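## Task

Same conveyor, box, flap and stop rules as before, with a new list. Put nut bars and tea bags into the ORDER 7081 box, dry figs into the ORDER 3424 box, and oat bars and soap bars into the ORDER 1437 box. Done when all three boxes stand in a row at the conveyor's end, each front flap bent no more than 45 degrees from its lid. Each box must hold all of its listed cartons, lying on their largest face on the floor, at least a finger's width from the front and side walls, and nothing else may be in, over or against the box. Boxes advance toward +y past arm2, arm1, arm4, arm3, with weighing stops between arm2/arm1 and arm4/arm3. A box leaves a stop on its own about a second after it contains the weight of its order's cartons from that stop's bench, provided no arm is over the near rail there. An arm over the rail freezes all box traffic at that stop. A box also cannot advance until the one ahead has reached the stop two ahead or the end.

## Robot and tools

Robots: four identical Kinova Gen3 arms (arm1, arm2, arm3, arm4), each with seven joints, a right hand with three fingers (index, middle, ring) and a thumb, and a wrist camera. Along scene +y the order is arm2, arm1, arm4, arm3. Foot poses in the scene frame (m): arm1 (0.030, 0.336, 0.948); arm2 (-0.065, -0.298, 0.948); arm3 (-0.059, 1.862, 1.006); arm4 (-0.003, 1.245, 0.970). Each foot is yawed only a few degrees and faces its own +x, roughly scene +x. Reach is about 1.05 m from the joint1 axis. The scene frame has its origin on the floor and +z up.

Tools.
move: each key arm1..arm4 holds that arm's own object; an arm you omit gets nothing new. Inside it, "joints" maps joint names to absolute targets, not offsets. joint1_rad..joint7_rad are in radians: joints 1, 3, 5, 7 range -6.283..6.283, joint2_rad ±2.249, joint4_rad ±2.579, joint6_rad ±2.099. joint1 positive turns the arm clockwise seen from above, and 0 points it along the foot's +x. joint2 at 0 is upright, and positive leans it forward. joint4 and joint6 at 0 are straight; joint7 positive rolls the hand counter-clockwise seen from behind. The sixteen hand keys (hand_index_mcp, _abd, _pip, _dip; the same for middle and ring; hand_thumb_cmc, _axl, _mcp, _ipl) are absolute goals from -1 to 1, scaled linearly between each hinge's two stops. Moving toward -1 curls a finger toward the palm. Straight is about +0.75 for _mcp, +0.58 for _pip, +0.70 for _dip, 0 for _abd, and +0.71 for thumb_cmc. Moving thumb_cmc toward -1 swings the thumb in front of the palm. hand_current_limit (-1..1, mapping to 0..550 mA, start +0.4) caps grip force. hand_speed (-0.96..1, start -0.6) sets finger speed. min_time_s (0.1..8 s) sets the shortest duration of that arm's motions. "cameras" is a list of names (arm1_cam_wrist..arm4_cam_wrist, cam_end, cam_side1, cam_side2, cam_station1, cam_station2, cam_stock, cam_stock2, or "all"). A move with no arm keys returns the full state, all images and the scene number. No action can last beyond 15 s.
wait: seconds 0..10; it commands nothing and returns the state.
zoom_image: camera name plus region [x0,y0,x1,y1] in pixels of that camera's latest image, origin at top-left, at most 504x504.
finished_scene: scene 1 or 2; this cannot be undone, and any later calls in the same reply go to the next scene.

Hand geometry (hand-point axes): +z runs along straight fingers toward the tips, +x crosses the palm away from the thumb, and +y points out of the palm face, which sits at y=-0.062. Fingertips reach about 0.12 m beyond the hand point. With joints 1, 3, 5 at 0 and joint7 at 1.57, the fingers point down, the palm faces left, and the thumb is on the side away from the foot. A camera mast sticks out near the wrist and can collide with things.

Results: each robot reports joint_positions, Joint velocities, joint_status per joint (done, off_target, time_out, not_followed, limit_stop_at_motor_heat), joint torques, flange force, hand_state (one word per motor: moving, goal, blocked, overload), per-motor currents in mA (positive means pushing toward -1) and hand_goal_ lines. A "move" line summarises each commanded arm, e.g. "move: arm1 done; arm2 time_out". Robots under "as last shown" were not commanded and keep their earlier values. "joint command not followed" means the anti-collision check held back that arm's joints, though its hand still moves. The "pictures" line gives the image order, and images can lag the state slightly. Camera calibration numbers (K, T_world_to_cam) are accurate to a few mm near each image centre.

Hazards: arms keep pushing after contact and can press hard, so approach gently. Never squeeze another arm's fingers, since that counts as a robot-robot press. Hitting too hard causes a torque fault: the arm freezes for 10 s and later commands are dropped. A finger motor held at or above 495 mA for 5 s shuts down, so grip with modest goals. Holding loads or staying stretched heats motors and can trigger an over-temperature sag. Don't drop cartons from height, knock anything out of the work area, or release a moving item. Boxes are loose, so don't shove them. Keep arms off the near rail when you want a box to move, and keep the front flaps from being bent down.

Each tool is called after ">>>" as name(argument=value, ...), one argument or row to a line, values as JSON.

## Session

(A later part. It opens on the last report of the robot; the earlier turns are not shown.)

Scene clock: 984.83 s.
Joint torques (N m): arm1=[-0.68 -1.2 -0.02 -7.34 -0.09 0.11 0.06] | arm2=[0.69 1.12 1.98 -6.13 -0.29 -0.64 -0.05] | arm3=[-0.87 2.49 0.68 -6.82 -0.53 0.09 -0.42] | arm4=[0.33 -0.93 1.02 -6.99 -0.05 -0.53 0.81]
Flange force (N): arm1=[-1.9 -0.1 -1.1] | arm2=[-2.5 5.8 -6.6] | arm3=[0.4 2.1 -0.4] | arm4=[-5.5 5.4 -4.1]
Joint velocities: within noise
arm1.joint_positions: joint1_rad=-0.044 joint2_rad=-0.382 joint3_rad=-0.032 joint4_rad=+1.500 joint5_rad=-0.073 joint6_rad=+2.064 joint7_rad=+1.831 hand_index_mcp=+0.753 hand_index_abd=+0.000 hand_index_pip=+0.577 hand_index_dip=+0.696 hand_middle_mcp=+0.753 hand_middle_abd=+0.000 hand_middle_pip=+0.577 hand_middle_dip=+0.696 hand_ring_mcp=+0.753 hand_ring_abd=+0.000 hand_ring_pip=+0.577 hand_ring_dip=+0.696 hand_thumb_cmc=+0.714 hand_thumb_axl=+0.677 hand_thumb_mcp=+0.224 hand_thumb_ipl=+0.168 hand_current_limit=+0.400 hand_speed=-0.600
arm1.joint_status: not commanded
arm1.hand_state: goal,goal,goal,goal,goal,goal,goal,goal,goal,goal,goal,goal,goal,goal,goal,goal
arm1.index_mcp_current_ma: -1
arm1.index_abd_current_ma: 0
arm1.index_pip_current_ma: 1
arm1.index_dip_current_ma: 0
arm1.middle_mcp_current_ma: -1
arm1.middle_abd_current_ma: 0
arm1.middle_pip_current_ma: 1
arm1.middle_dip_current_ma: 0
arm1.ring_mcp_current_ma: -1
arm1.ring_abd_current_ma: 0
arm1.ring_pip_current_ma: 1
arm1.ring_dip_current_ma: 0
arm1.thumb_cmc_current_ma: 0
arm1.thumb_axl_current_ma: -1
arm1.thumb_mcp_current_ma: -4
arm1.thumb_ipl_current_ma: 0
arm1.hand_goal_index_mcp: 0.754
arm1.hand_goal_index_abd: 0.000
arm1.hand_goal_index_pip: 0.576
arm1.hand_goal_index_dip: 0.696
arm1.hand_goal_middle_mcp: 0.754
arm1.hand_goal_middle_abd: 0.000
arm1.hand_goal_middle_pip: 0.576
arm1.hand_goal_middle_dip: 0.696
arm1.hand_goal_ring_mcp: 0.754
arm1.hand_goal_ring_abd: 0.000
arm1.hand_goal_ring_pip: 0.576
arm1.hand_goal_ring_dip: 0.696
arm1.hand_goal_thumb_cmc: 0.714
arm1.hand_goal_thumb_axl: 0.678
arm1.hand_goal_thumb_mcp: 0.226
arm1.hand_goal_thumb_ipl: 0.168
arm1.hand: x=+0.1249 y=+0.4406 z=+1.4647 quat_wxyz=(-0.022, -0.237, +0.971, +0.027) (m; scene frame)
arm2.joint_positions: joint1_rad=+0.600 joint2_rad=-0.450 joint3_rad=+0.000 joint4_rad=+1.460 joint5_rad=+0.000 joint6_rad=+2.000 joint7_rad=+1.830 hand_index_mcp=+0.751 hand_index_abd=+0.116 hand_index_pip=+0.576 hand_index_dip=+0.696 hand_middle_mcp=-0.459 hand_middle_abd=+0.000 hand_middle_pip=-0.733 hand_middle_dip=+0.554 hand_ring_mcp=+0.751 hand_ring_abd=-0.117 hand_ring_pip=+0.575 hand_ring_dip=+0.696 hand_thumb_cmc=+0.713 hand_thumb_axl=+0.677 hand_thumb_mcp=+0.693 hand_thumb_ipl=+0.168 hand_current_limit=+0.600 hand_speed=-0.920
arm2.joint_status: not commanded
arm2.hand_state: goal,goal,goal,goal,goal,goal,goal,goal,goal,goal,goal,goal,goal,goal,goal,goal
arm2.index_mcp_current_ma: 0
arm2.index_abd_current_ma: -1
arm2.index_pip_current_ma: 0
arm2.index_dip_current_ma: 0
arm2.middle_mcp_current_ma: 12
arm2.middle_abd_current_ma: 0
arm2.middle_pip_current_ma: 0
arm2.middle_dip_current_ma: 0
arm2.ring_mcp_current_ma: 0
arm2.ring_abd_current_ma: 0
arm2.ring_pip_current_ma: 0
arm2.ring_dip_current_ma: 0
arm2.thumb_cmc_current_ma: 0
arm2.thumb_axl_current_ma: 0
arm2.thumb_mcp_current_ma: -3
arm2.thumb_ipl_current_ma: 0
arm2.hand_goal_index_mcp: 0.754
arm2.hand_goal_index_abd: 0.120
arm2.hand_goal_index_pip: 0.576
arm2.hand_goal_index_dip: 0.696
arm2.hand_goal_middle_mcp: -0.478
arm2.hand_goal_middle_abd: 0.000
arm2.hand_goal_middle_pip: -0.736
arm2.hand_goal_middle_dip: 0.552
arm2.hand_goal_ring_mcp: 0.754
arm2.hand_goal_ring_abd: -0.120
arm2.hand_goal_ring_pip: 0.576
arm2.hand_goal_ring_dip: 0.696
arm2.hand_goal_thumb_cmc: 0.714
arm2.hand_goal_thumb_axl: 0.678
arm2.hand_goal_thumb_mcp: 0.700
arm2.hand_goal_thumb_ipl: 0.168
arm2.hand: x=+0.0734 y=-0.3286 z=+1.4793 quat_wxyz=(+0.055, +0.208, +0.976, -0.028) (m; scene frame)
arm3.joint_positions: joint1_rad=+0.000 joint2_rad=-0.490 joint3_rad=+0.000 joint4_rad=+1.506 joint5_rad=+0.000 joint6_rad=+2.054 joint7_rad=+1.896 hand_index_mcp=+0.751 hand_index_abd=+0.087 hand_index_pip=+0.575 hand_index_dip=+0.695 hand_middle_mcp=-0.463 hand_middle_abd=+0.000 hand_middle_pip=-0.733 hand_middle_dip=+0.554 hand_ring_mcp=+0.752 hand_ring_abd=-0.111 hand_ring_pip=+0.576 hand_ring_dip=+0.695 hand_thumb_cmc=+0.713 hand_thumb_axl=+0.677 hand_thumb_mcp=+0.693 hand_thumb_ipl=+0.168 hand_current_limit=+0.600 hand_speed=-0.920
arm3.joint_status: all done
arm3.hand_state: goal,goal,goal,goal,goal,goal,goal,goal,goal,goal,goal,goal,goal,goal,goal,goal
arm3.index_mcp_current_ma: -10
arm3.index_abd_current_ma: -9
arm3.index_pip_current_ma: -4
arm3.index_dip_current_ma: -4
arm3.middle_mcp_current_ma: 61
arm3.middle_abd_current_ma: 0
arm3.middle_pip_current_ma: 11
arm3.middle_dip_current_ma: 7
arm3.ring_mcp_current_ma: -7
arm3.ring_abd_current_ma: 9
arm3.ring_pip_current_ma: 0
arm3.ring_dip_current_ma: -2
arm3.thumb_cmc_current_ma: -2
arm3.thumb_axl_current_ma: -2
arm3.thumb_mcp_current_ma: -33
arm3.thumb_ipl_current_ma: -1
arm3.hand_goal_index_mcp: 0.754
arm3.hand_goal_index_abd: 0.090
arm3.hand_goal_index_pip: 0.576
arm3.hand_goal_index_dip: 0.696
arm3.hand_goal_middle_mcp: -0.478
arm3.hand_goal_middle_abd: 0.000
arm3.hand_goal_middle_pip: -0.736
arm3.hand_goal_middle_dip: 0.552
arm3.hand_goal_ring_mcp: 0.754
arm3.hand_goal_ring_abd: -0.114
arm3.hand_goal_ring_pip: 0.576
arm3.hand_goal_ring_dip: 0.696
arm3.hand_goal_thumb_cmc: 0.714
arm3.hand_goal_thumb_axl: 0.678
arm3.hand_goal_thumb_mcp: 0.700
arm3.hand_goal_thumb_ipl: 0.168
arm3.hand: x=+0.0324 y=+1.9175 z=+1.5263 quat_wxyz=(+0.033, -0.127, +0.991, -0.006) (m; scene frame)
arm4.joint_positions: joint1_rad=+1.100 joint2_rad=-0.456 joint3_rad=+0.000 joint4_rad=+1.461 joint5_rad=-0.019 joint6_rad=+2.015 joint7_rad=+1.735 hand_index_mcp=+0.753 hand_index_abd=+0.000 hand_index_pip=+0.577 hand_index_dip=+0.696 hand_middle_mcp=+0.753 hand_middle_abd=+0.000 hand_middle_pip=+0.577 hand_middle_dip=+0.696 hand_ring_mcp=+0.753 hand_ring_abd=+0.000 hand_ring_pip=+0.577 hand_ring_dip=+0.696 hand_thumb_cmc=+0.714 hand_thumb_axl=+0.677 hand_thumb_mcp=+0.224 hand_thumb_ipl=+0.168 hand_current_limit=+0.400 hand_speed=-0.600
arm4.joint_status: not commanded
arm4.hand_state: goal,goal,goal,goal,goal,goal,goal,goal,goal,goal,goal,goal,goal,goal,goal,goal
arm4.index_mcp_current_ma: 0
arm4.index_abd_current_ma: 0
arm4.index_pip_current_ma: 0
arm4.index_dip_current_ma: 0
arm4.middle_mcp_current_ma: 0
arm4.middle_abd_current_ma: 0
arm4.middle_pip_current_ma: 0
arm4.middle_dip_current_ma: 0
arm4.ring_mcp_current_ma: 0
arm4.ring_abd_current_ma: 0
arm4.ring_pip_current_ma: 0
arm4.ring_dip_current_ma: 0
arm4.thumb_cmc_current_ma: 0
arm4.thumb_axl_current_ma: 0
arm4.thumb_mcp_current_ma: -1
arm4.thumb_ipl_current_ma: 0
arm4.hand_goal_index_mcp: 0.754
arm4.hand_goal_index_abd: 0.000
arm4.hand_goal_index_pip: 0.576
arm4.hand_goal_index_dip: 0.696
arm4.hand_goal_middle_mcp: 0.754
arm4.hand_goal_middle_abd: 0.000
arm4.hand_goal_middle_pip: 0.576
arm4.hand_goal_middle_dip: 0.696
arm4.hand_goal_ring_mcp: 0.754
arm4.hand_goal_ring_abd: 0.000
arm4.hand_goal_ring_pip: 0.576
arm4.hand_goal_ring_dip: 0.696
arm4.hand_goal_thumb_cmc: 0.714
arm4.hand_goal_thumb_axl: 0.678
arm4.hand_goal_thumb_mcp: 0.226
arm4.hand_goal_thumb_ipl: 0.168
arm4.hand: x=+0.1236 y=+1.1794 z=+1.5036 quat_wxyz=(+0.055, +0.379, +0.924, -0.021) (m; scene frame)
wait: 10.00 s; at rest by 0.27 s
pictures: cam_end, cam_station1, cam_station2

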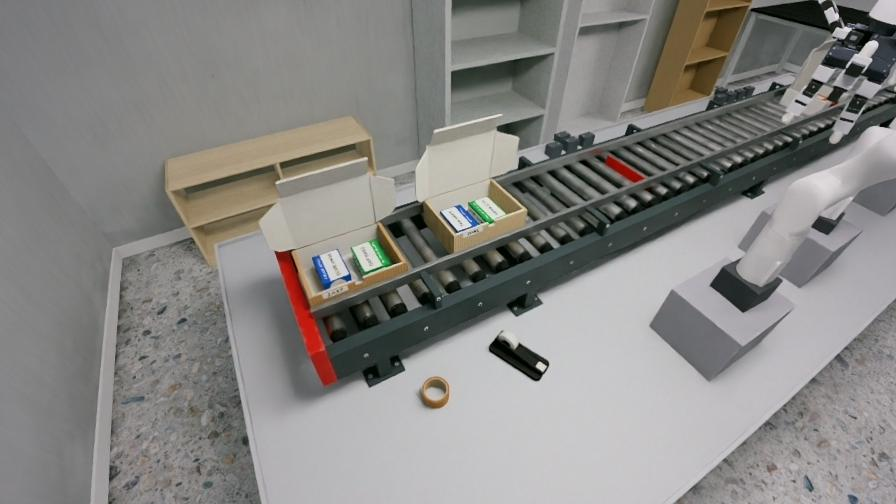

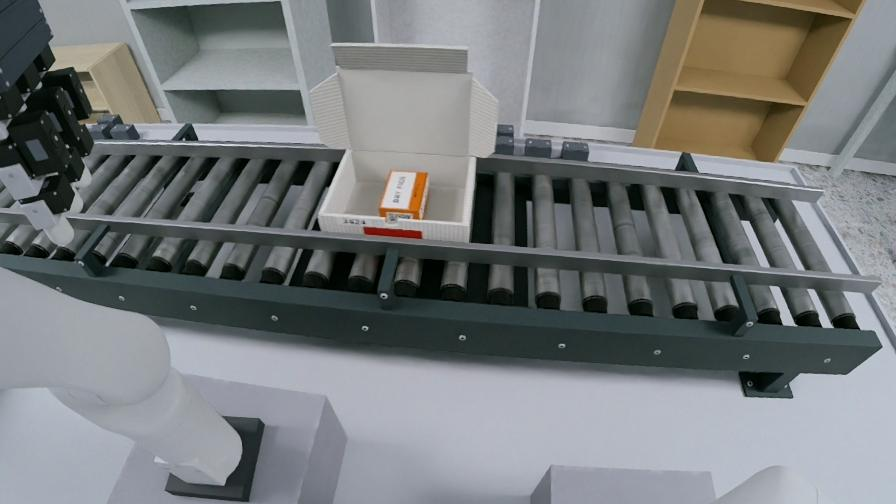

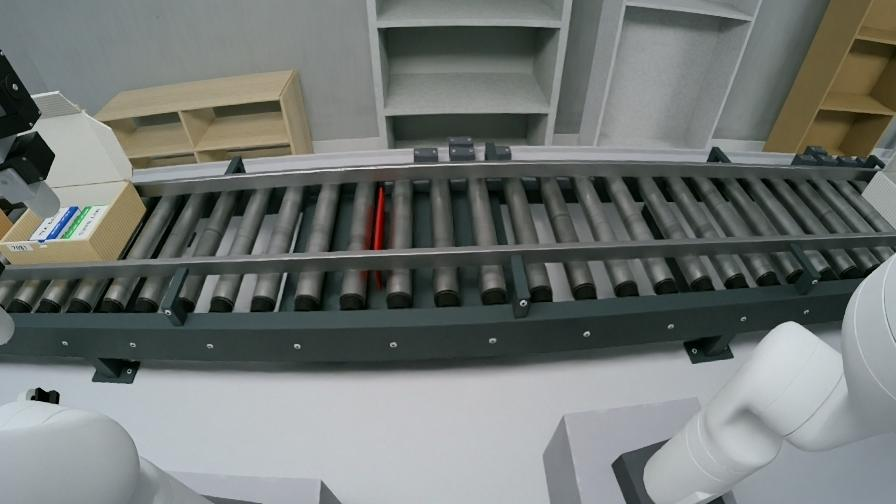

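>>> wait(
  seconds=10,
)

>>> wait(
  seconds=10,
  cameras=["cam_station2","cam_end","cam_stock2"],
)

Scene clock: 998.67 s.
Joint torques (N m): arm1=[-0.72 -1.16 0.01 -7.3 -0.09 0.07 0.08] | arm2=[0.58 1.09 2.06 -6.16 -0.26 -0.59 0.02] | arm3=[-0.79 2.59 0.62 -6.81 -0.55 0.02 -0.45] | arm4=[0.35 -0.93 1.04 -7.02 -0.03 -0.53 0.82]
Flange force (N): arm1=[-1.9 0.1 -1.3] | arm2=[-2.7 6.4 -6.4] | arm3=[0.7 1.8 -0.5] | arm4=[-5.5 5.5 -4.0]
Joint velocities: within noise
arm1.joint_positions: joint1_rad=-0.044 joint2_rad=-0.382 joint3_rad=-0.032 joint4_rad=+1.500 joint5_rad=-0.073 joint6_rad=+2.064 joint7_rad=+1.831 hand_index_mcp=+0.753 hand_index_abd=+0.000 hand_index_pip=+0.577 hand_index_dip=+0.696 hand_middle_mcp=+0.753 hand_middle_abd=+0.000 hand_middle_pip=+0.577 hand_middle_dip=+0.696 hand_ring_mcp=+0.753 hand_ring_abd=+0.000 hand_ring_pip=+0.577 hand_ring_dip=+0.696 hand_thumb_cmc=+0.714 hand_thumb_axl=+0.677 hand_thumb_mcp=+0.224 hand_thumb_ipl=+0.168 hand_current_limit=+0.400 hand_speed=-0.600
arm1.joint_status: not commanded
arm1.hand_state: goal,goal,goal,goal,goal,goal,goal,goal,goal,goal,goal,goal,goal,goal,goal,goal
arm1.index_mcp_current_ma: -1
arm1.index_abd_current_ma: 0
arm1.index_pip_current_ma: 1
arm1.index_dip_current_ma: 0
arm1.middle_mcp_current_ma: -1
arm1.middle_abd_current_ma: 0
arm1.middle_pip_current_ma: 1
arm1.middle_dip_current_ma: 0
arm1.ring_mcp_current_ma: -1
arm1.ring_abd_current_ma: 0
arm1.ring_pip_current_ma: 1
arm1.ring_dip_current_ma: 0
arm1.thumb_cmc_current_ma: 0
arm1.thumb_axl_current_ma: -1
arm1.thumb_mcp_current_ma: -4
arm1.thumb_ipl_current_ma: 0
arm1.hand_goal_index_mcp: 0.754
arm1.hand_goal_index_abd: 0.000
arm1.hand_goal_index_pip: 0.576
arm1.hand_goal_index_dip: 0.696
arm1.hand_goal_middle_mcp: 0.754
arm1.hand_goal_middle_abd: 0.000
arm1.hand_goal_middle_pip: 0.576
arm1.hand_goal_middle_dip: 0.696
arm1.hand_goal_ring_mcp: 0.754
arm1.hand_goal_ring_abd: 0.000
arm1.hand_goal_ring_pip: 0.576
arm1.hand_goal_ring_dip: 0.696
arm1.hand_goal_thumb_cmc: 0.714
arm1.hand_goal_thumb_axl: 0.678
arm1.hand_goal_thumb_mcp: 0.226
arm1.hand_goal_thumb_ipl: 0.168
arm1.hand: x=+0.1249 y=+0.4406 z=+1.4647 quat_wxyz=(-0.022, -0.237, +0.971, +0.027) (m; scene frame)
arm2.joint_positions: joint1_rad=+0.600 joint2_rad=-0.450 joint3_rad=+0.000 joint4_rad=+1.460 joint5_rad=+0.000 joint6_rad=+2.000 joint7_rad=+1.830 hand_index_mcp=+0.751 hand_index_abd=+0.116 hand_index_pip=+0.576 hand_index_dip=+0.696 hand_middle_mcp=-0.459 hand_middle_abd=+0.000 hand_middle_pip=-0.733 hand_middle_dip=+0.554 hand_ring_mcp=+0.751 hand_ring_abd=-0.117 hand_ring_pip=+0.575 hand_ring_dip=+0.696 hand_thumb_cmc=+0.713 hand_thumb_axl=+0.677 hand_thumb_mcp=+0.693 hand_thumb_ipl=+0.168 hand_current_limit=+0.600 hand_speed=-0.920
arm2.joint_status: not commanded
arm2.hand_state: goal,goal,goal,goal,goal,goal,goal,goal,goal,goal,goal,goal,goal,goal,goal,goal
arm2.index_mcp_current_ma: 0
arm2.index_abd_current_ma: -1
arm2.index_pip_current_ma: 0
arm2.index_dip_current_ma: 0
arm2.middle_mcp_current_ma: 12
arm2.middle_abd_current_ma: 0
arm2.middle_pip_current_ma: 0
arm2.middle_dip_current_ma: 0
arm2.ring_mcp_current_ma: 0
arm2.ring_abd_current_ma: 0
arm2.ring_pip_current_ma: 0
arm2.ring_dip_current_ma: 0
arm2.thumb_cmc_current_ma: 0
arm2.thumb_axl_current_ma: 0
arm2.thumb_mcp_current_ma: -3
arm2.thumb_ipl_current_ma: 0
arm2.hand_goal_index_mcp: 0.754
arm2.hand_goal_index_abd: 0.120
arm2.hand_goal_index_pip: 0.576
arm2.hand_goal_index_dip: 0.696
arm2.hand_goal_middle_mcp: -0.478
arm2.hand_goal_middle_abd: 0.000
arm2.hand_goal_middle_pip: -0.736
arm2.hand_goal_middle_dip: 0.552
arm2.hand_goal_ring_mcp: 0.754
arm2.hand_goal_ring_abd: -0.120
arm2.hand_goal_ring_pip: 0.576
arm2.hand_goal_ring_dip: 0.696
arm2.hand_goal_thumb_cmc: 0.714
arm2.hand_goal_thumb_axl: 0.678
arm2.hand_goal_thumb_mcp: 0.700
arm2.hand_goal_thumb_ipl: 0.168
arm2.hand: x=+0.0734 y=-0.3286 z=+1.4793 quat_wxyz=(+0.055, +0.208, +0.976, -0.028) (m; scene frame)
arm3.joint_positions: joint1_rad=+0.000 joint2_rad=-0.490 joint3_rad=+0.000 joint4_rad=+1.506 joint5_rad=+0.000 joint6_rad=+2.054 joint7_rad=+1.896 hand_index_mcp=+0.751 hand_index_abd=+0.087 hand_index_pip=+0.575 hand_index_dip=+0.695 hand_middle_mcp=-0.463 hand_middle_abd=+0.000 hand_middle_pip=-0.733 hand_middle_dip=+0.554 hand_ring_mcp=+0.752 hand_ring_abd=-0.111 hand_ring_pip=+0.576 hand_ring_dip=+0.695 hand_thumb_cmc=+0.713 hand_thumb_axl=+0.677 hand_thumb_mcp=+0.693 hand_thumb_ipl=+0.168 hand_current_limit=+0.600 hand_speed=-0.920
arm3.joint_status: all done
arm3.hand_state: goal,goal,goal,goal,goal,goal,goal,goal,goal,goal,goal,goal,goal,goal,goal,goal
arm3.index_mcp_current_ma: -10
arm3.index_abd_current_ma: -9
arm3.index_pip_current_ma: -4
arm3.index_dip_current_ma: -4
arm3.middle_mcp_current_ma: 61
arm3.middle_abd_current_ma: 0
arm3.middle_pip_current_ma: 11
arm3.middle_dip_current_ma: 7
arm3.ring_mcp_current_ma: -7
arm3.ring_abd_current_ma: 9
arm3.ring_pip_current_ma: 0
arm3.ring_dip_current_ma: -2
arm3.thumb_cmc_current_ma: -2
arm3.thumb_axl_current_ma: -2
arm3.thumb_mcp_current_ma: -33
arm3.thumb_ipl_current_ma: -1
arm3.hand_goal_index_mcp: 0.754
arm3.hand_goal_index_abd: 0.090
arm3.hand_goal_index_pip: 0.576
arm3.hand_goal_index_dip: 0.696
arm3.hand_goal_middle_mcp: -0.478
arm3.hand_goal_middle_abd: 0.000
arm3.hand_goal_middle_pip: -0.736
arm3.hand_goal_middle_dip: 0.552
arm3.hand_goal_ring_mcp: 0.754
arm3.hand_goal_ring_abd: -0.114
arm3.hand_goal_ring_pip: 0.576
arm3.hand_goal_ring_dip: 0.696
arm3.hand_goal_thumb_cmc: 0.714
arm3.hand_goal_thumb_axl: 0.678
arm3.hand_goal_thumb_mcp: 0.700
arm3.hand_goal_thumb_ipl: 0.168
arm3.hand: x=+0.0324 y=+1.9175 z=+1.5263 quat_wxyz=(+0.033, -0.127, +0.991, -0.006) (m; scene frame)
arm4.joint_positions: joint1_rad=+1.100 joint2_rad=-0.456 joint3_rad=+0.000 joint4_rad=+1.461 joint5_rad=-0.019 joint6_rad=+2.015 joint7_rad=+1.735 hand_index_mcp=+0.753 hand_index_abd=+0.000 hand_index_pip=+0.577 hand_index_dip=+0.696 hand_middle_mcp=+0.753 hand_middle_abd=+0.000 hand_middle_pip=+0.577 hand_middle_dip=+0.696 hand_ring_mcp=+0.753 hand_ring_abd=+0.000 hand_ring_pip=+0.577 hand_ring_dip=+0.696 hand_thumb_cmc=+0.714 hand_thumb_axl=+0.677 hand_thumb_mcp=+0.224 hand_thumb_ipl=+0.168 hand_current_limit=+0.400 hand_speed=-0.600
arm4.joint_status: not commanded
arm4.hand_state: goal,goal,goal,goal,goal,goal,goal,goal,goal,goal,goal,goal,goal,goal,goal,goal
arm4.index_mcp_current_ma: 0
arm4.index_abd_current_ma: 0
arm4.index_pip_current_ma: 0
arm4.index_dip_current_ma: 0
arm4.middle_mcp_current_ma: 0
arm4.middle_abd_current_ma: 0
arm4.middle_pip_current_ma: 0
arm4.middle_dip_current_ma: 0
arm4.ring_mcp_current_ma: 0
arm4.ring_abd_current_ma: 0
arm4.ring_pip_current_ma: 0
arm4.ring_dip_current_ma: 0
arm4.thumb_cmc_current_ma: 0
arm4.thumb_axl_current_ma: 0
arm4.thumb_mcp_current_ma: -1
arm4.thumb_ipl_current_ma: 0
arm4.hand_goal_index_mcp: 0.754
arm4.hand_goal_index_abd: 0.000
arm4.hand_goal_index_pip: 0.576
arm4.hand_goal_index_dip: 0.696
arm4.hand_goal_middle_mcp: 0.754
arm4.hand_goal_middle_abd: 0.000
arm4.hand_goal_middle_pip: 0.576
arm4.hand_goal_middle_dip: 0.696
arm4.hand_goal_ring_mcp: 0.754
arm4.hand_goal_ring_abd: 0.000
arm4.hand_goal_ring_pip: 0.576
arm4.hand_goal_ring_dip: 0.696
arm4.hand_goal_thumb_cmc: 0.714
arm4.hand_goal_thumb_axl: 0.678
arm4.hand_goal_thumb_mcp: 0.226
arm4.hand_goal_thumb_ipl: 0.168
arm4.hand: x=+0.1236 y=+1.1794 z=+1.5036 quat_wxyz=(+0.055, +0.379, +0.924, -0.021) (m; scene frame)
wait: 10.00 s; at rest from the start
pictures: none

Scene clock: 1008.67 s.
Joint torques (N m): arm1=[-0.67 -1.19 0.03 -7.34 -0.1 0.08 0.08] | arm2=[0.63 1.06 2.08 -6.09 -0.25 -0.65 0] | arm3=[-0.91 2.49 0.7 -6.81 -0.49 0.08 -0.43] | arm4=[0.37 -0.95 1.01 -6.99 -0.03 -0.53 0.8]
Flange force (N): arm1=[-1.9 0.2 -1.2] | arm2=[-2.8 6.3 -6.9] | arm3=[0.3 2.2 -0.4] | arm4=[-5.5 5.4 -4.1]
Joint velocities: within noise
arm1.joint_positions: joint1_rad=-0.044 joint2_rad=-0.382 joint3_rad=-0.032 joint4_rad=+1.500 joint5_rad=-0.073 joint6_rad=+2.064 joint7_rad=+1.831 hand_index_mcp=+0.753 hand_index_abd=+0.000 hand_index_pip=+0.577 hand_index_dip=+0.696 hand_middle_mcp=+0.753 hand_middle_abd=+0.000 hand_middle_pip=+0.577 hand_middle_dip=+0.696 hand_ring_mcp=+0.753 hand_ring_abd=+0.000 hand_ring_pip=+0.577 hand_ring_dip=+0.696 hand_thumb_cmc=+0.714 hand_thumb_axl=+0.677 hand_thumb_mcp=+0.224 hand_thumb_ipl=+0.168 hand_current_limit=+0.400 hand_speed=-0.600
arm1.joint_status: not commanded
arm1.hand_state: goal,goal,goal,goal,goal,goal,goal,goal,goal,goal,goal,goal,goal,goal,goal,goal
arm1.index_mcp_current_ma: -1
arm1.index_abd_current_ma: 0
arm1.index_pip_current_ma: 1
arm1.index_dip_current_ma: 0
arm1.middle_mcp_current_ma: -1
arm1.middle_abd_current_ma: 0
arm1.middle_pip_current_ma: 1
arm1.middle_dip_current_ma: 0
arm1.ring_mcp_current_ma: -1
arm1.ring_abd_current_ma: 0
arm1.ring_pip_current_ma: 1
arm1.ring_dip_current_ma: 0
arm1.thumb_cmc_current_ma: 0
arm1.thumb_axl_current_ma: -1
arm1.thumb_mcp_current_ma: -4
arm1.thumb_ipl_current_ma: 0
arm1.hand_goal_index_mcp: 0.754
arm1.hand_goal_index_abd: 0.000
arm1.hand_goal_index_pip: 0.576
arm1.hand_goal_index_dip: 0.696
arm1.hand_goal_middle_mcp: 0.754
arm1.hand_goal_middle_abd: 0.000
arm1.hand_goal_middle_pip: 0.576
arm1.hand_goal_middle_dip: 0.696
arm1.hand_goal_ring_mcp: 0.754
arm1.hand_goal_ring_abd: 0.000
arm1.hand_goal_ring_pip: 0.576
arm1.hand_goal_ring_dip: 0.696
arm1.hand_goal_thumb_cmc: 0.714
arm1.hand_goal_thumb_axl: 0.678
arm1.hand_goal_thumb_mcp: 0.226
arm1.hand_goal_thumb_ipl: 0.168
arm1.hand: x=+0.1249 y=+0.4406 z=+1.4647 quat_wxyz=(-0.022, -0.237, +0.971, +0.027) (m; scene frame)
arm2.joint_positions: joint1_rad=+0.600 joint2_rad=-0.450 joint3_rad=+0.000 joint4_rad=+1.460 joint5_rad=+0.000 joint6_rad=+2.000 joint7_rad=+1.830 hand_index_mcp=+0.751 hand_index_abd=+0.116 hand_index_pip=+0.576 hand_index_dip=+0.696 hand_middle_mcp=-0.459 hand_middle_abd=+0.000 hand_middle_pip=-0.733 hand_middle_dip=+0.554 hand_ring_mcp=+0.751 hand_ring_abd=-0.117 hand_ring_pip=+0.575 hand_ring_dip=+0.696 hand_thumb_cmc=+0.713 hand_thumb_axl=+0.677 hand_thumb_mcp=+0.693 hand_thumb_ipl=+0.168 hand_current_limit=+0.600 hand_speed=-0.920
arm2.joint_status: not commanded
arm2.hand_state: goal,goal,goal,goal,goal,goal,goal,goal,goal,goal,goal,goal,goal,goal,goal,goal
arm2.index_mcp_current_ma: 0
arm2.index_abd_current_ma: -1
arm2.index_pip_current_ma: 0
arm2.index_dip_current_ma: 0
arm2.middle_mcp_current_ma: 12
arm2.middle_abd_current_ma: 0
arm2.middle_pip_current_ma: 0
arm2.middle_dip_current_ma: 0
arm2.ring_mcp_current_ma: 0
arm2.ring_abd_current_ma: 0
arm2.ring_pip_current_ma: 0
arm2.ring_dip_current_ma: 0
arm2.thumb_cmc_current_ma: 0
arm2.thumb_axl_current_ma: 0
arm2.thumb_mcp_current_ma: -3
arm2.thumb_ipl_current_ma: 0
arm2.hand_goal_index_mcp: 0.754
arm2.hand_goal_index_abd: 0.120
arm2.hand_goal_index_pip: 0.576
arm2.hand_goal_index_dip: 0.696
arm2.hand_goal_middle_mcp: -0.478
arm2.hand_goal_middle_abd: 0.000
arm2.hand_goal_middle_pip: -0.736
arm2.hand_goal_middle_dip: 0.552
arm2.hand_goal_ring_mcp: 0.754
arm2.hand_goal_ring_abd: -0.120
arm2.hand_goal_ring_pip: 0.576
arm2.hand_goal_ring_dip: 0.696
arm2.hand_goal_thumb_cmc: 0.714
arm2.hand_goal_thumb_axl: 0.678
arm2.hand_goal_thumb_mcp: 0.700
arm2.hand_goal_thumb_ipl: 0.168
arm2.hand: x=+0.0734 y=-0.3286 z=+1.4793 quat_wxyz=(+0.055, +0.208, +0.976, -0.028) (m; scene frame)
arm3.joint_positions: joint1_rad=+0.000 joint2_rad=-0.490 joint3_rad=+0.000 joint4_rad=+1.506 joint5_rad=+0.000 joint6_rad=+2.054 joint7_rad=+1.896 hand_index_mcp=+0.751 hand_index_abd=+0.087 hand_index_pip=+0.575 hand_index_dip=+0.695 hand_middle_mcp=-0.463 hand_middle_abd=+0.000 hand_middle_pip=-0.733 hand_middle_dip=+0.554 hand_ring_mcp=+0.752 hand_ring_abd=-0.111 hand_ring_pip=+0.576 hand_ring_dip=+0.695 hand_thumb_cmc=+0.713 hand_thumb_axl=+0.677 hand_thumb_mcp=+0.693 hand_thumb_ipl=+0.168 hand_current_limit=+0.600 hand_speed=-0.920
arm3.joint_status: all done
arm3.hand_state: goal,goal,goal,goal,goal,goal,goal,goal,goal,goal,goal,goal,goal,goal,goal,goal
arm3.index_mcp_current_ma: -10
arm3.index_abd_current_ma: -9
arm3.index_pip_current_ma: -4
arm3.index_dip_current_ma: -4
arm3.middle_mcp_current_ma: 61
arm3.middle_abd_current_ma: 0
arm3.middle_pip_current_ma: 11
arm3.middle_dip_current_ma: 7
arm3.ring_mcp_current_ma: -7
arm3.ring_abd_current_ma: 9
arm3.ring_pip_current_ma: 0
arm3.ring_dip_current_ma: -2
arm3.thumb_cmc_current_ma: -2
arm3.thumb_axl_current_ma: -2
arm3.thumb_mcp_current_ma: -33
arm3.thumb_ipl_current_ma: -1
arm3.hand_goal_index_mcp: 0.754
arm3.hand_goal_index_abd: 0.090
arm3.hand_goal_index_pip: 0.576
arm3.hand_goal_index_dip: 0.696
arm3.hand_goal_middle_mcp: -0.478
arm3.hand_goal_middle_abd: 0.000
arm3.hand_goal_middle_pip: -0.736
arm3.hand_goal_middle_dip: 0.552
arm3.hand_goal_ring_mcp: 0.754
arm3.hand_goal_ring_abd: -0.114
arm3.hand_goal_ring_pip: 0.576
arm3.hand_goal_ring_dip: 0.696
arm3.hand_goal_thumb_cmc: 0.714
arm3.hand_goal_thumb_axl: 0.678
arm3.hand_goal_thumb_mcp: 0.700
arm3.hand_goal_thumb_ipl: 0.168
arm3.hand: x=+0.0324 y=+1.9175 z=+1.5263 quat_wxyz=(+0.033, -0.127, +0.991, -0.006) (m; scene frame)
arm4.joint_positions: joint1_rad=+1.100 joint2_rad=-0.456 joint3_rad=+0.000 joint4_rad=+1.461 joint5_rad=-0.019 joint6_rad=+2.015 joint7_rad=+1.735 hand_index_mcp=+0.753 hand_index_abd=+0.000 hand_index_pip=+0.577 hand_index_dip=+0.696 hand_middle_mcp=+0.753 hand_middle_abd=+0.000 hand_middle_pip=+0.577 hand_middle_dip=+0.696 hand_ring_mcp=+0.753 hand_ring_abd=+0.000 hand_ring_pip=+0.577 hand_ring_dip=+0.696 hand_thumb_cmc=+0.714 hand_thumb_axl=+0.677 hand_thumb_mcp=+0.224 hand_thumb_ipl=+0.168 hand_current_limit=+0.400 hand_speed=-0.600
arm4.joint_status: not commanded
arm4.hand_state: goal,goal,goal,goal,goal,goal,goal,goal,goal,goal,goal,goal,goal,goal,goal,goal
arm4.index_mcp_current_ma: 0
arm4.index_abd_current_ma: 0
arm4.index_pip_current_ma: 0
arm4.index_dip_current_ma: 0
arm4.middle_mcp_current_ma: 0
arm4.middle_abd_current_ma: 0
arm4.middle_pip_current_ma: 0
arm4.middle_dip_current_ma: 0
arm4.ring_mcp_current_ma: 0
arm4.ring_abd_current_ma: 0
arm4.ring_pip_current_ma: 0
arm4.ring_dip_current_ma: 0
arm4.thumb_cmc_current_ma: 0
arm4.thumb_axl_current_ma: 0
arm4.thumb_mcp_current_ma: -1
arm4.thumb_ipl_current_ma: 0
arm4.hand_goal_index_mcp: 0.754
arm4.hand_goal_index_abd: 0.000
arm4.hand_goal_index_pip: 0.576
arm4.hand_goal_index_dip: 0.696
arm4.hand_goal_middle_mcp: 0.754
arm4.hand_goal_middle_abd: 0.000
arm4.hand_goal_middle_pip: 0.576
arm4.hand_goal_middle_dip: 0.696
arm4.hand_goal_ring_mcp: 0.754
arm4.hand_goal_ring_abd: 0.000
arm4.hand_goal_ring_pip: 0.576
arm4.hand_goal_ring_dip: 0.696
arm4.hand_goal_thumb_cmc: 0.714
arm4.hand_goal_thumb_axl: 0.678
arm4.hand_goal_thumb_mcp: 0.226
arm4.hand_goal_thumb_ipl: 0.168
arm4.hand: x=+0.1236 y=+1.1794 z=+1.5036 quat_wxyz=(+0.055, +0.379, +0.924, -0.021) (m; scene frame)
wait: 10.00 s; at rest by 0.27 s
pictures: cam_end, cam_station2, cam_stock2

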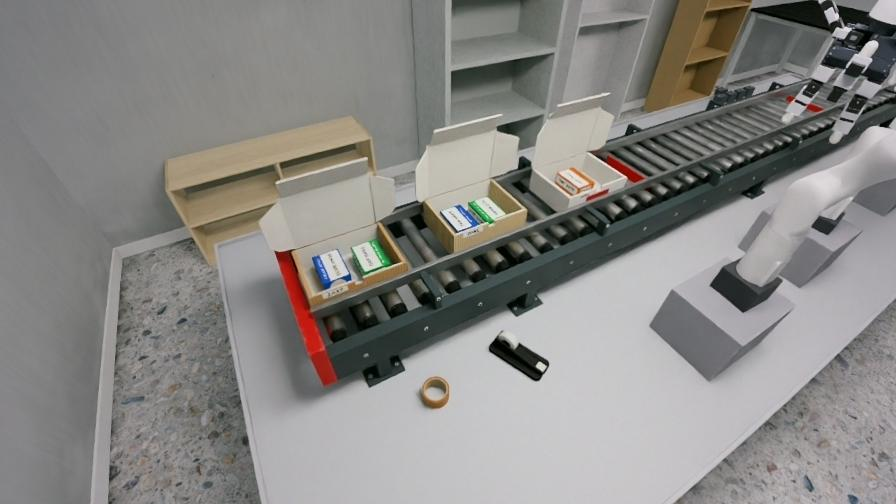

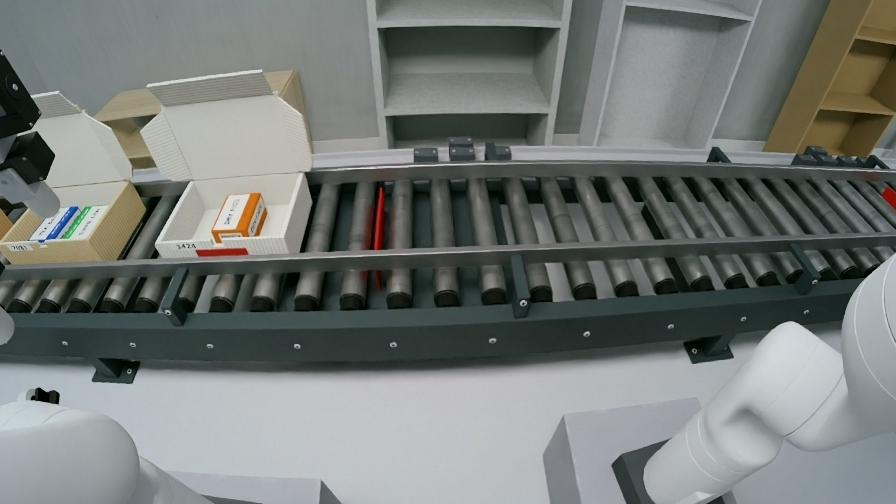

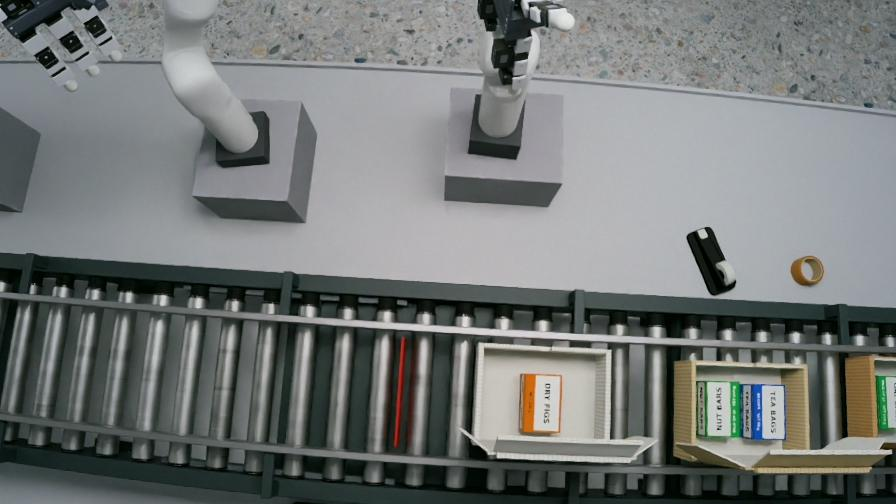

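>>> zoom_image(
  camera="cam_stock2",
  region=[456, 320, 896, 480],
)

>>> wait(
  seconds=4,
  cameras=["cam_stock2"],
)

>>> zoom_image(
  camera="cam_stock2",
  region=[456, 320, 896, 480],
)

Scaled by 1.145.

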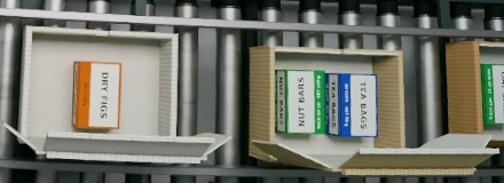

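Scene clock: 1019.23 s.
Joint torques (N m): arm1=[-0.67 -1.19 0 -7.3 -0.08 0.13 0.1] | arm2=[0.61 1 2.06 -6.17 -0.26 -0.68 -0.02] | arm3=[-0.82 2.56 0.64 -6.77 -0.5 0.07 -0.42] | arm4=[0.36 -0.97 1.05 -7 -0.04 -0.53 0.79]
Flange force (N): arm1=[-2.0 0.1 -1.2] | arm2=[-2.7 6.2 -6.7] | arm3=[0.5 2.0 -0.5] | arm4=[-5.6 5.4 -4.1]
Joint velocities: within noise
arm1.joint_positions: joint1_rad=-0.044 joint2_rad=-0.382 joint3_rad=-0.032 joint4_rad=+1.500 joint5_rad=-0.073 joint6_rad=+2.064 joint7_rad=+1.831 hand_index_mcp=+0.753 hand_index_abd=+0.000 hand_index_pip=+0.577 hand_index_dip=+0.696 hand_middle_mcp=+0.753 hand_middle_abd=+0.000 hand_middle_pip=+0.577 hand_middle_dip=+0.696 hand_ring_mcp=+0.753 hand_ring_abd=+0.000 hand_ring_pip=+0.577 hand_ring_dip=+0.696 hand_thumb_cmc=+0.714 hand_thumb_axl=+0.677 hand_thumb_mcp=+0.224 hand_thumb_ipl=+0.168 hand_current_limit=+0.400 hand_speed=-0.600
arm1.joint_status: not commanded
arm1.hand_state: goal,goal,goal,goal,goal,goal,goal,goal,goal,goal,goal,goal,goal,goal,goal,goal
arm1.index_mcp_current_ma: -1
arm1.index_abd_current_ma: 0
arm1.index_pip_current_ma: 1
arm1.index_dip_current_ma: 0
arm1.middle_mcp_current_ma: -1
arm1.middle_abd_current_ma: 0
arm1.middle_pip_current_ma: 1
arm1.middle_dip_current_ma: 0
arm1.ring_mcp_current_ma: -1
arm1.ring_abd_current_ma: 0
arm1.ring_pip_current_ma: 1
arm1.ring_dip_current_ma: 0
arm1.thumb_cmc_current_ma: 0
arm1.thumb_axl_current_ma: -1
arm1.thumb_mcp_current_ma: -4
arm1.thumb_ipl_current_ma: 0
arm1.hand_goal_index_mcp: 0.754
arm1.hand_goal_index_abd: 0.000
arm1.hand_goal_index_pip: 0.576
arm1.hand_goal_index_dip: 0.696
arm1.hand_goal_middle_mcp: 0.754
arm1.hand_goal_middle_abd: 0.000
arm1.hand_goal_middle_pip: 0.576
arm1.hand_goal_middle_dip: 0.696
arm1.hand_goal_ring_mcp: 0.754
arm1.hand_goal_ring_abd: 0.000
arm1.hand_goal_ring_pip: 0.576
arm1.hand_goal_ring_dip: 0.696
arm1.hand_goal_thumb_cmc: 0.714
arm1.hand_goal_thumb_axl: 0.678
arm1.hand_goal_thumb_mcp: 0.226
arm1.hand_goal_thumb_ipl: 0.168
arm1.hand: x=+0.1249 y=+0.4406 z=+1.4647 quat_wxyz=(-0.022, -0.237, +0.971, +0.027) (m; scene frame)
arm2.joint_positions: joint1_rad=+0.600 joint2_rad=-0.450 joint3_rad=+0.000 joint4_rad=+1.460 joint5_rad=+0.000 joint6_rad=+2.000 joint7_rad=+1.830 hand_index_mcp=+0.751 hand_index_abd=+0.116 hand_index_pip=+0.576 hand_index_dip=+0.696 hand_middle_mcp=-0.459 hand_middle_abd=+0.000 hand_middle_pip=-0.733 hand_middle_dip=+0.554 hand_ring_mcp=+0.751 hand_ring_abd=-0.117 hand_ring_pip=+0.575 hand_ring_dip=+0.696 hand_thumb_cmc=+0.713 hand_thumb_axl=+0.677 hand_thumb_mcp=+0.693 hand_thumb_ipl=+0.168 hand_current_limit=+0.600 hand_speed=-0.920
arm2.joint_status: not commanded
arm2.hand_state: goal,goal,goal,goal,goal,goal,goal,goal,goal,goal,goal,goal,goal,goal,goal,goal
arm2.index_mcp_current_ma: 0
arm2.index_abd_current_ma: -1
arm2.index_pip_current_ma: 0
arm2.index_dip_current_ma: 0
arm2.middle_mcp_current_ma: 12
arm2.middle_abd_current_ma: 0
arm2.middle_pip_current_ma: 0
arm2.middle_dip_current_ma: 0
arm2.ring_mcp_current_ma: 0
arm2.ring_abd_current_ma: 0
arm2.ring_pip_current_ma: 0
arm2.ring_dip_current_ma: 0
arm2.thumb_cmc_current_ma: 0
arm2.thumb_axl_current_ma: 0
arm2.thumb_mcp_current_ma: -3
arm2.thumb_ipl_current_ma: 0
arm2.hand_goal_index_mcp: 0.754
arm2.hand_goal_index_abd: 0.120
arm2.hand_goal_index_pip: 0.576
arm2.hand_goal_index_dip: 0.696
arm2.hand_goal_middle_mcp: -0.478
arm2.hand_goal_middle_abd: 0.000
arm2.hand_goal_middle_pip: -0.736
arm2.hand_goal_middle_dip: 0.552
arm2.hand_goal_ring_mcp: 0.754
arm2.hand_goal_ring_abd: -0.120
arm2.hand_goal_ring_pip: 0.576
arm2.hand_goal_ring_dip: 0.696
arm2.hand_goal_thumb_cmc: 0.714
arm2.hand_goal_thumb_axl: 0.678
arm2.hand_goal_thumb_mcp: 0.700
arm2.hand_goal_thumb_ipl: 0.168
arm2.hand: x=+0.0734 y=-0.3286 z=+1.4793 quat_wxyz=(+0.055, +0.208, +0.976, -0.028) (m; scene frame)
arm3.joint_positions: joint1_rad=+0.000 joint2_rad=-0.490 joint3_rad=+0.000 joint4_rad=+1.506 joint5_rad=+0.000 joint6_rad=+2.054 joint7_rad=+1.896 hand_index_mcp=+0.751 hand_index_abd=+0.087 hand_index_pip=+0.575 hand_index_dip=+0.695 hand_middle_mcp=-0.463 hand_middle_abd=+0.000 hand_middle_pip=-0.733 hand_middle_dip=+0.554 hand_ring_mcp=+0.752 hand_ring_abd=-0.111 hand_ring_pip=+0.576 hand_ring_dip=+0.695 hand_thumb_cmc=+0.713 hand_thumb_axl=+0.677 hand_thumb_mcp=+0.693 hand_thumb_ipl=+0.168 hand_current_limit=+0.600 hand_speed=-0.920
arm3.joint_status: all done
arm3.hand_state: goal,goal,goal,goal,goal,goal,goal,goal,goal,goal,goal,goal,goal,goal,goal,goal
arm3.index_mcp_current_ma: -10
arm3.index_abd_current_ma: -9
arm3.index_pip_current_ma: -4
arm3.index_dip_current_ma: -4
arm3.middle_mcp_current_ma: 61
arm3.middle_abd_current_ma: 0
arm3.middle_pip_current_ma: 11
arm3.middle_dip_current_ma: 7
arm3.ring_mcp_current_ma: -7
arm3.ring_abd_current_ma: 9
arm3.ring_pip_current_ma: 0
arm3.ring_dip_current_ma: -2
arm3.thumb_cmc_current_ma: -2
arm3.thumb_axl_current_ma: -2
arm3.thumb_mcp_current_ma: -33
arm3.thumb_ipl_current_ma: -1
arm3.hand_goal_index_mcp: 0.754
arm3.hand_goal_index_abd: 0.090
arm3.hand_goal_index_pip: 0.576
arm3.hand_goal_index_dip: 0.696
arm3.hand_goal_middle_mcp: -0.478
arm3.hand_goal_middle_abd: 0.000
arm3.hand_goal_middle_pip: -0.736
arm3.hand_goal_middle_dip: 0.552
arm3.hand_goal_ring_mcp: 0.754
arm3.hand_goal_ring_abd: -0.114
arm3.hand_goal_ring_pip: 0.576
arm3.hand_goal_ring_dip: 0.696
arm3.hand_goal_thumb_cmc: 0.714
arm3.hand_goal_thumb_axl: 0.678
arm3.hand_goal_thumb_mcp: 0.700
arm3.hand_goal_thumb_ipl: 0.168
arm3.hand: x=+0.0324 y=+1.9175 z=+1.5263 quat_wxyz=(+0.033, -0.127, +0.991, -0.006) (m; scene frame)
arm4.joint_positions: joint1_rad=+1.100 joint2_rad=-0.456 joint3_rad=+0.000 joint4_rad=+1.461 joint5_rad=-0.019 joint6_rad=+2.015 joint7_rad=+1.735 hand_index_mcp=+0.753 hand_index_abd=+0.000 hand_index_pip=+0.577 hand_index_dip=+0.696 hand_middle_mcp=+0.753 hand_middle_abd=+0.000 hand_middle_pip=+0.577 hand_middle_dip=+0.696 hand_ring_mcp=+0.753 hand_ring_abd=+0.000 hand_ring_pip=+0.577 hand_ring_dip=+0.696 hand_thumb_cmc=+0.714 hand_thumb_axl=+0.677 hand_thumb_mcp=+0.224 hand_thumb_ipl=+0.168 hand_current_limit=+0.400 hand_speed=-0.600
arm4.joint_status: not commanded
arm4.hand_state: goal,goal,goal,goal,goal,goal,goal,goal,goal,goal,goal,goal,goal,goal,goal,goal
arm4.index_mcp_current_ma: 0
arm4.index_abd_current_ma: 0
arm4.index_pip_current_ma: 0
arm4.index_dip_current_ma: 0
arm4.middle_mcp_current_ma: 0
arm4.middle_abd_current_ma: 0
arm4.middle_pip_current_ma: 0
arm4.middle_dip_current_ma: 0
arm4.ring_mcp_current_ma: 0
arm4.ring_abd_current_ma: 0
arm4.ring_pip_current_ma: 0
arm4.ring_dip_current_ma: 0
arm4.thumb_cmc_current_ma: 0
arm4.thumb_axl_current_ma: 0
arm4.thumb_mcp_current_ma: -1
arm4.thumb_ipl_current_ma: 0
arm4.hand_goal_index_mcp: 0.754
arm4.hand_goal_index_abd: 0.000
arm4.hand_goal_index_pip: 0.576
arm4.hand_goal_index_dip: 0.696
arm4.hand_goal_middle_mcp: 0.754
arm4.hand_goal_middle_abd: 0.000
arm4.hand_goal_middle_pip: 0.576
arm4.hand_goal_middle_dip: 0.696
arm4.hand_goal_ring_mcp: 0.754
arm4.hand_goal_ring_abd: 0.000
arm4.hand_goal_ring_pip: 0.576
arm4.hand_goal_ring_dip: 0.696
arm4.hand_goal_thumb_cmc: 0.714
arm4.hand_goal_thumb_axl: 0.678
arm4.hand_goal_thumb_mcp: 0.226
arm4.hand_goal_thumb_ipl: 0.168
arm4.hand: x=+0.1236 y=+1.1794 z=+1.5036 quat_wxyz=(+0.055, +0.379, +0.924, -0.021) (m; scene frame)
wait: 4.00 s; at rest from the start
pictures: cam_stock2

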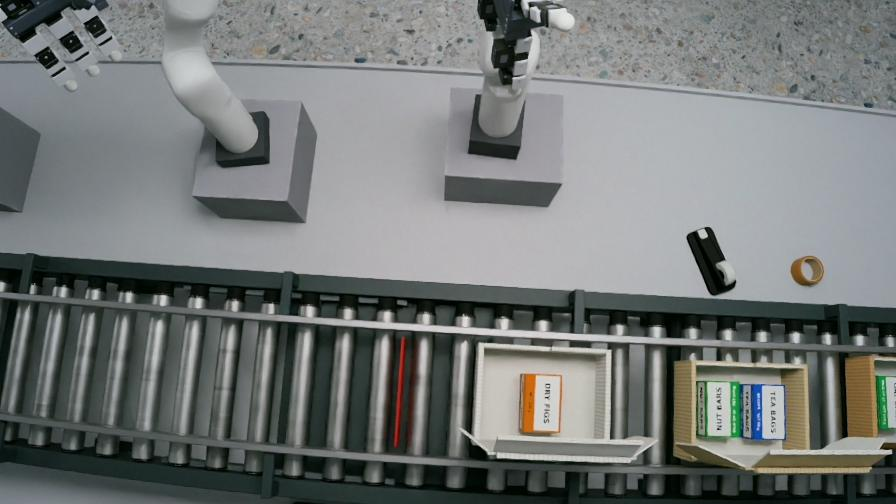

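Scaled by 1.145.

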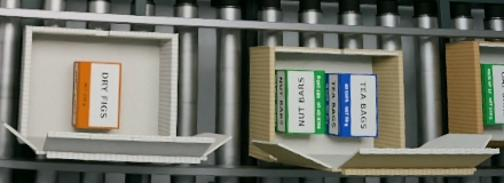

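>>> finished_scene(
  scene=2,
)

The scene is finished: the task was done.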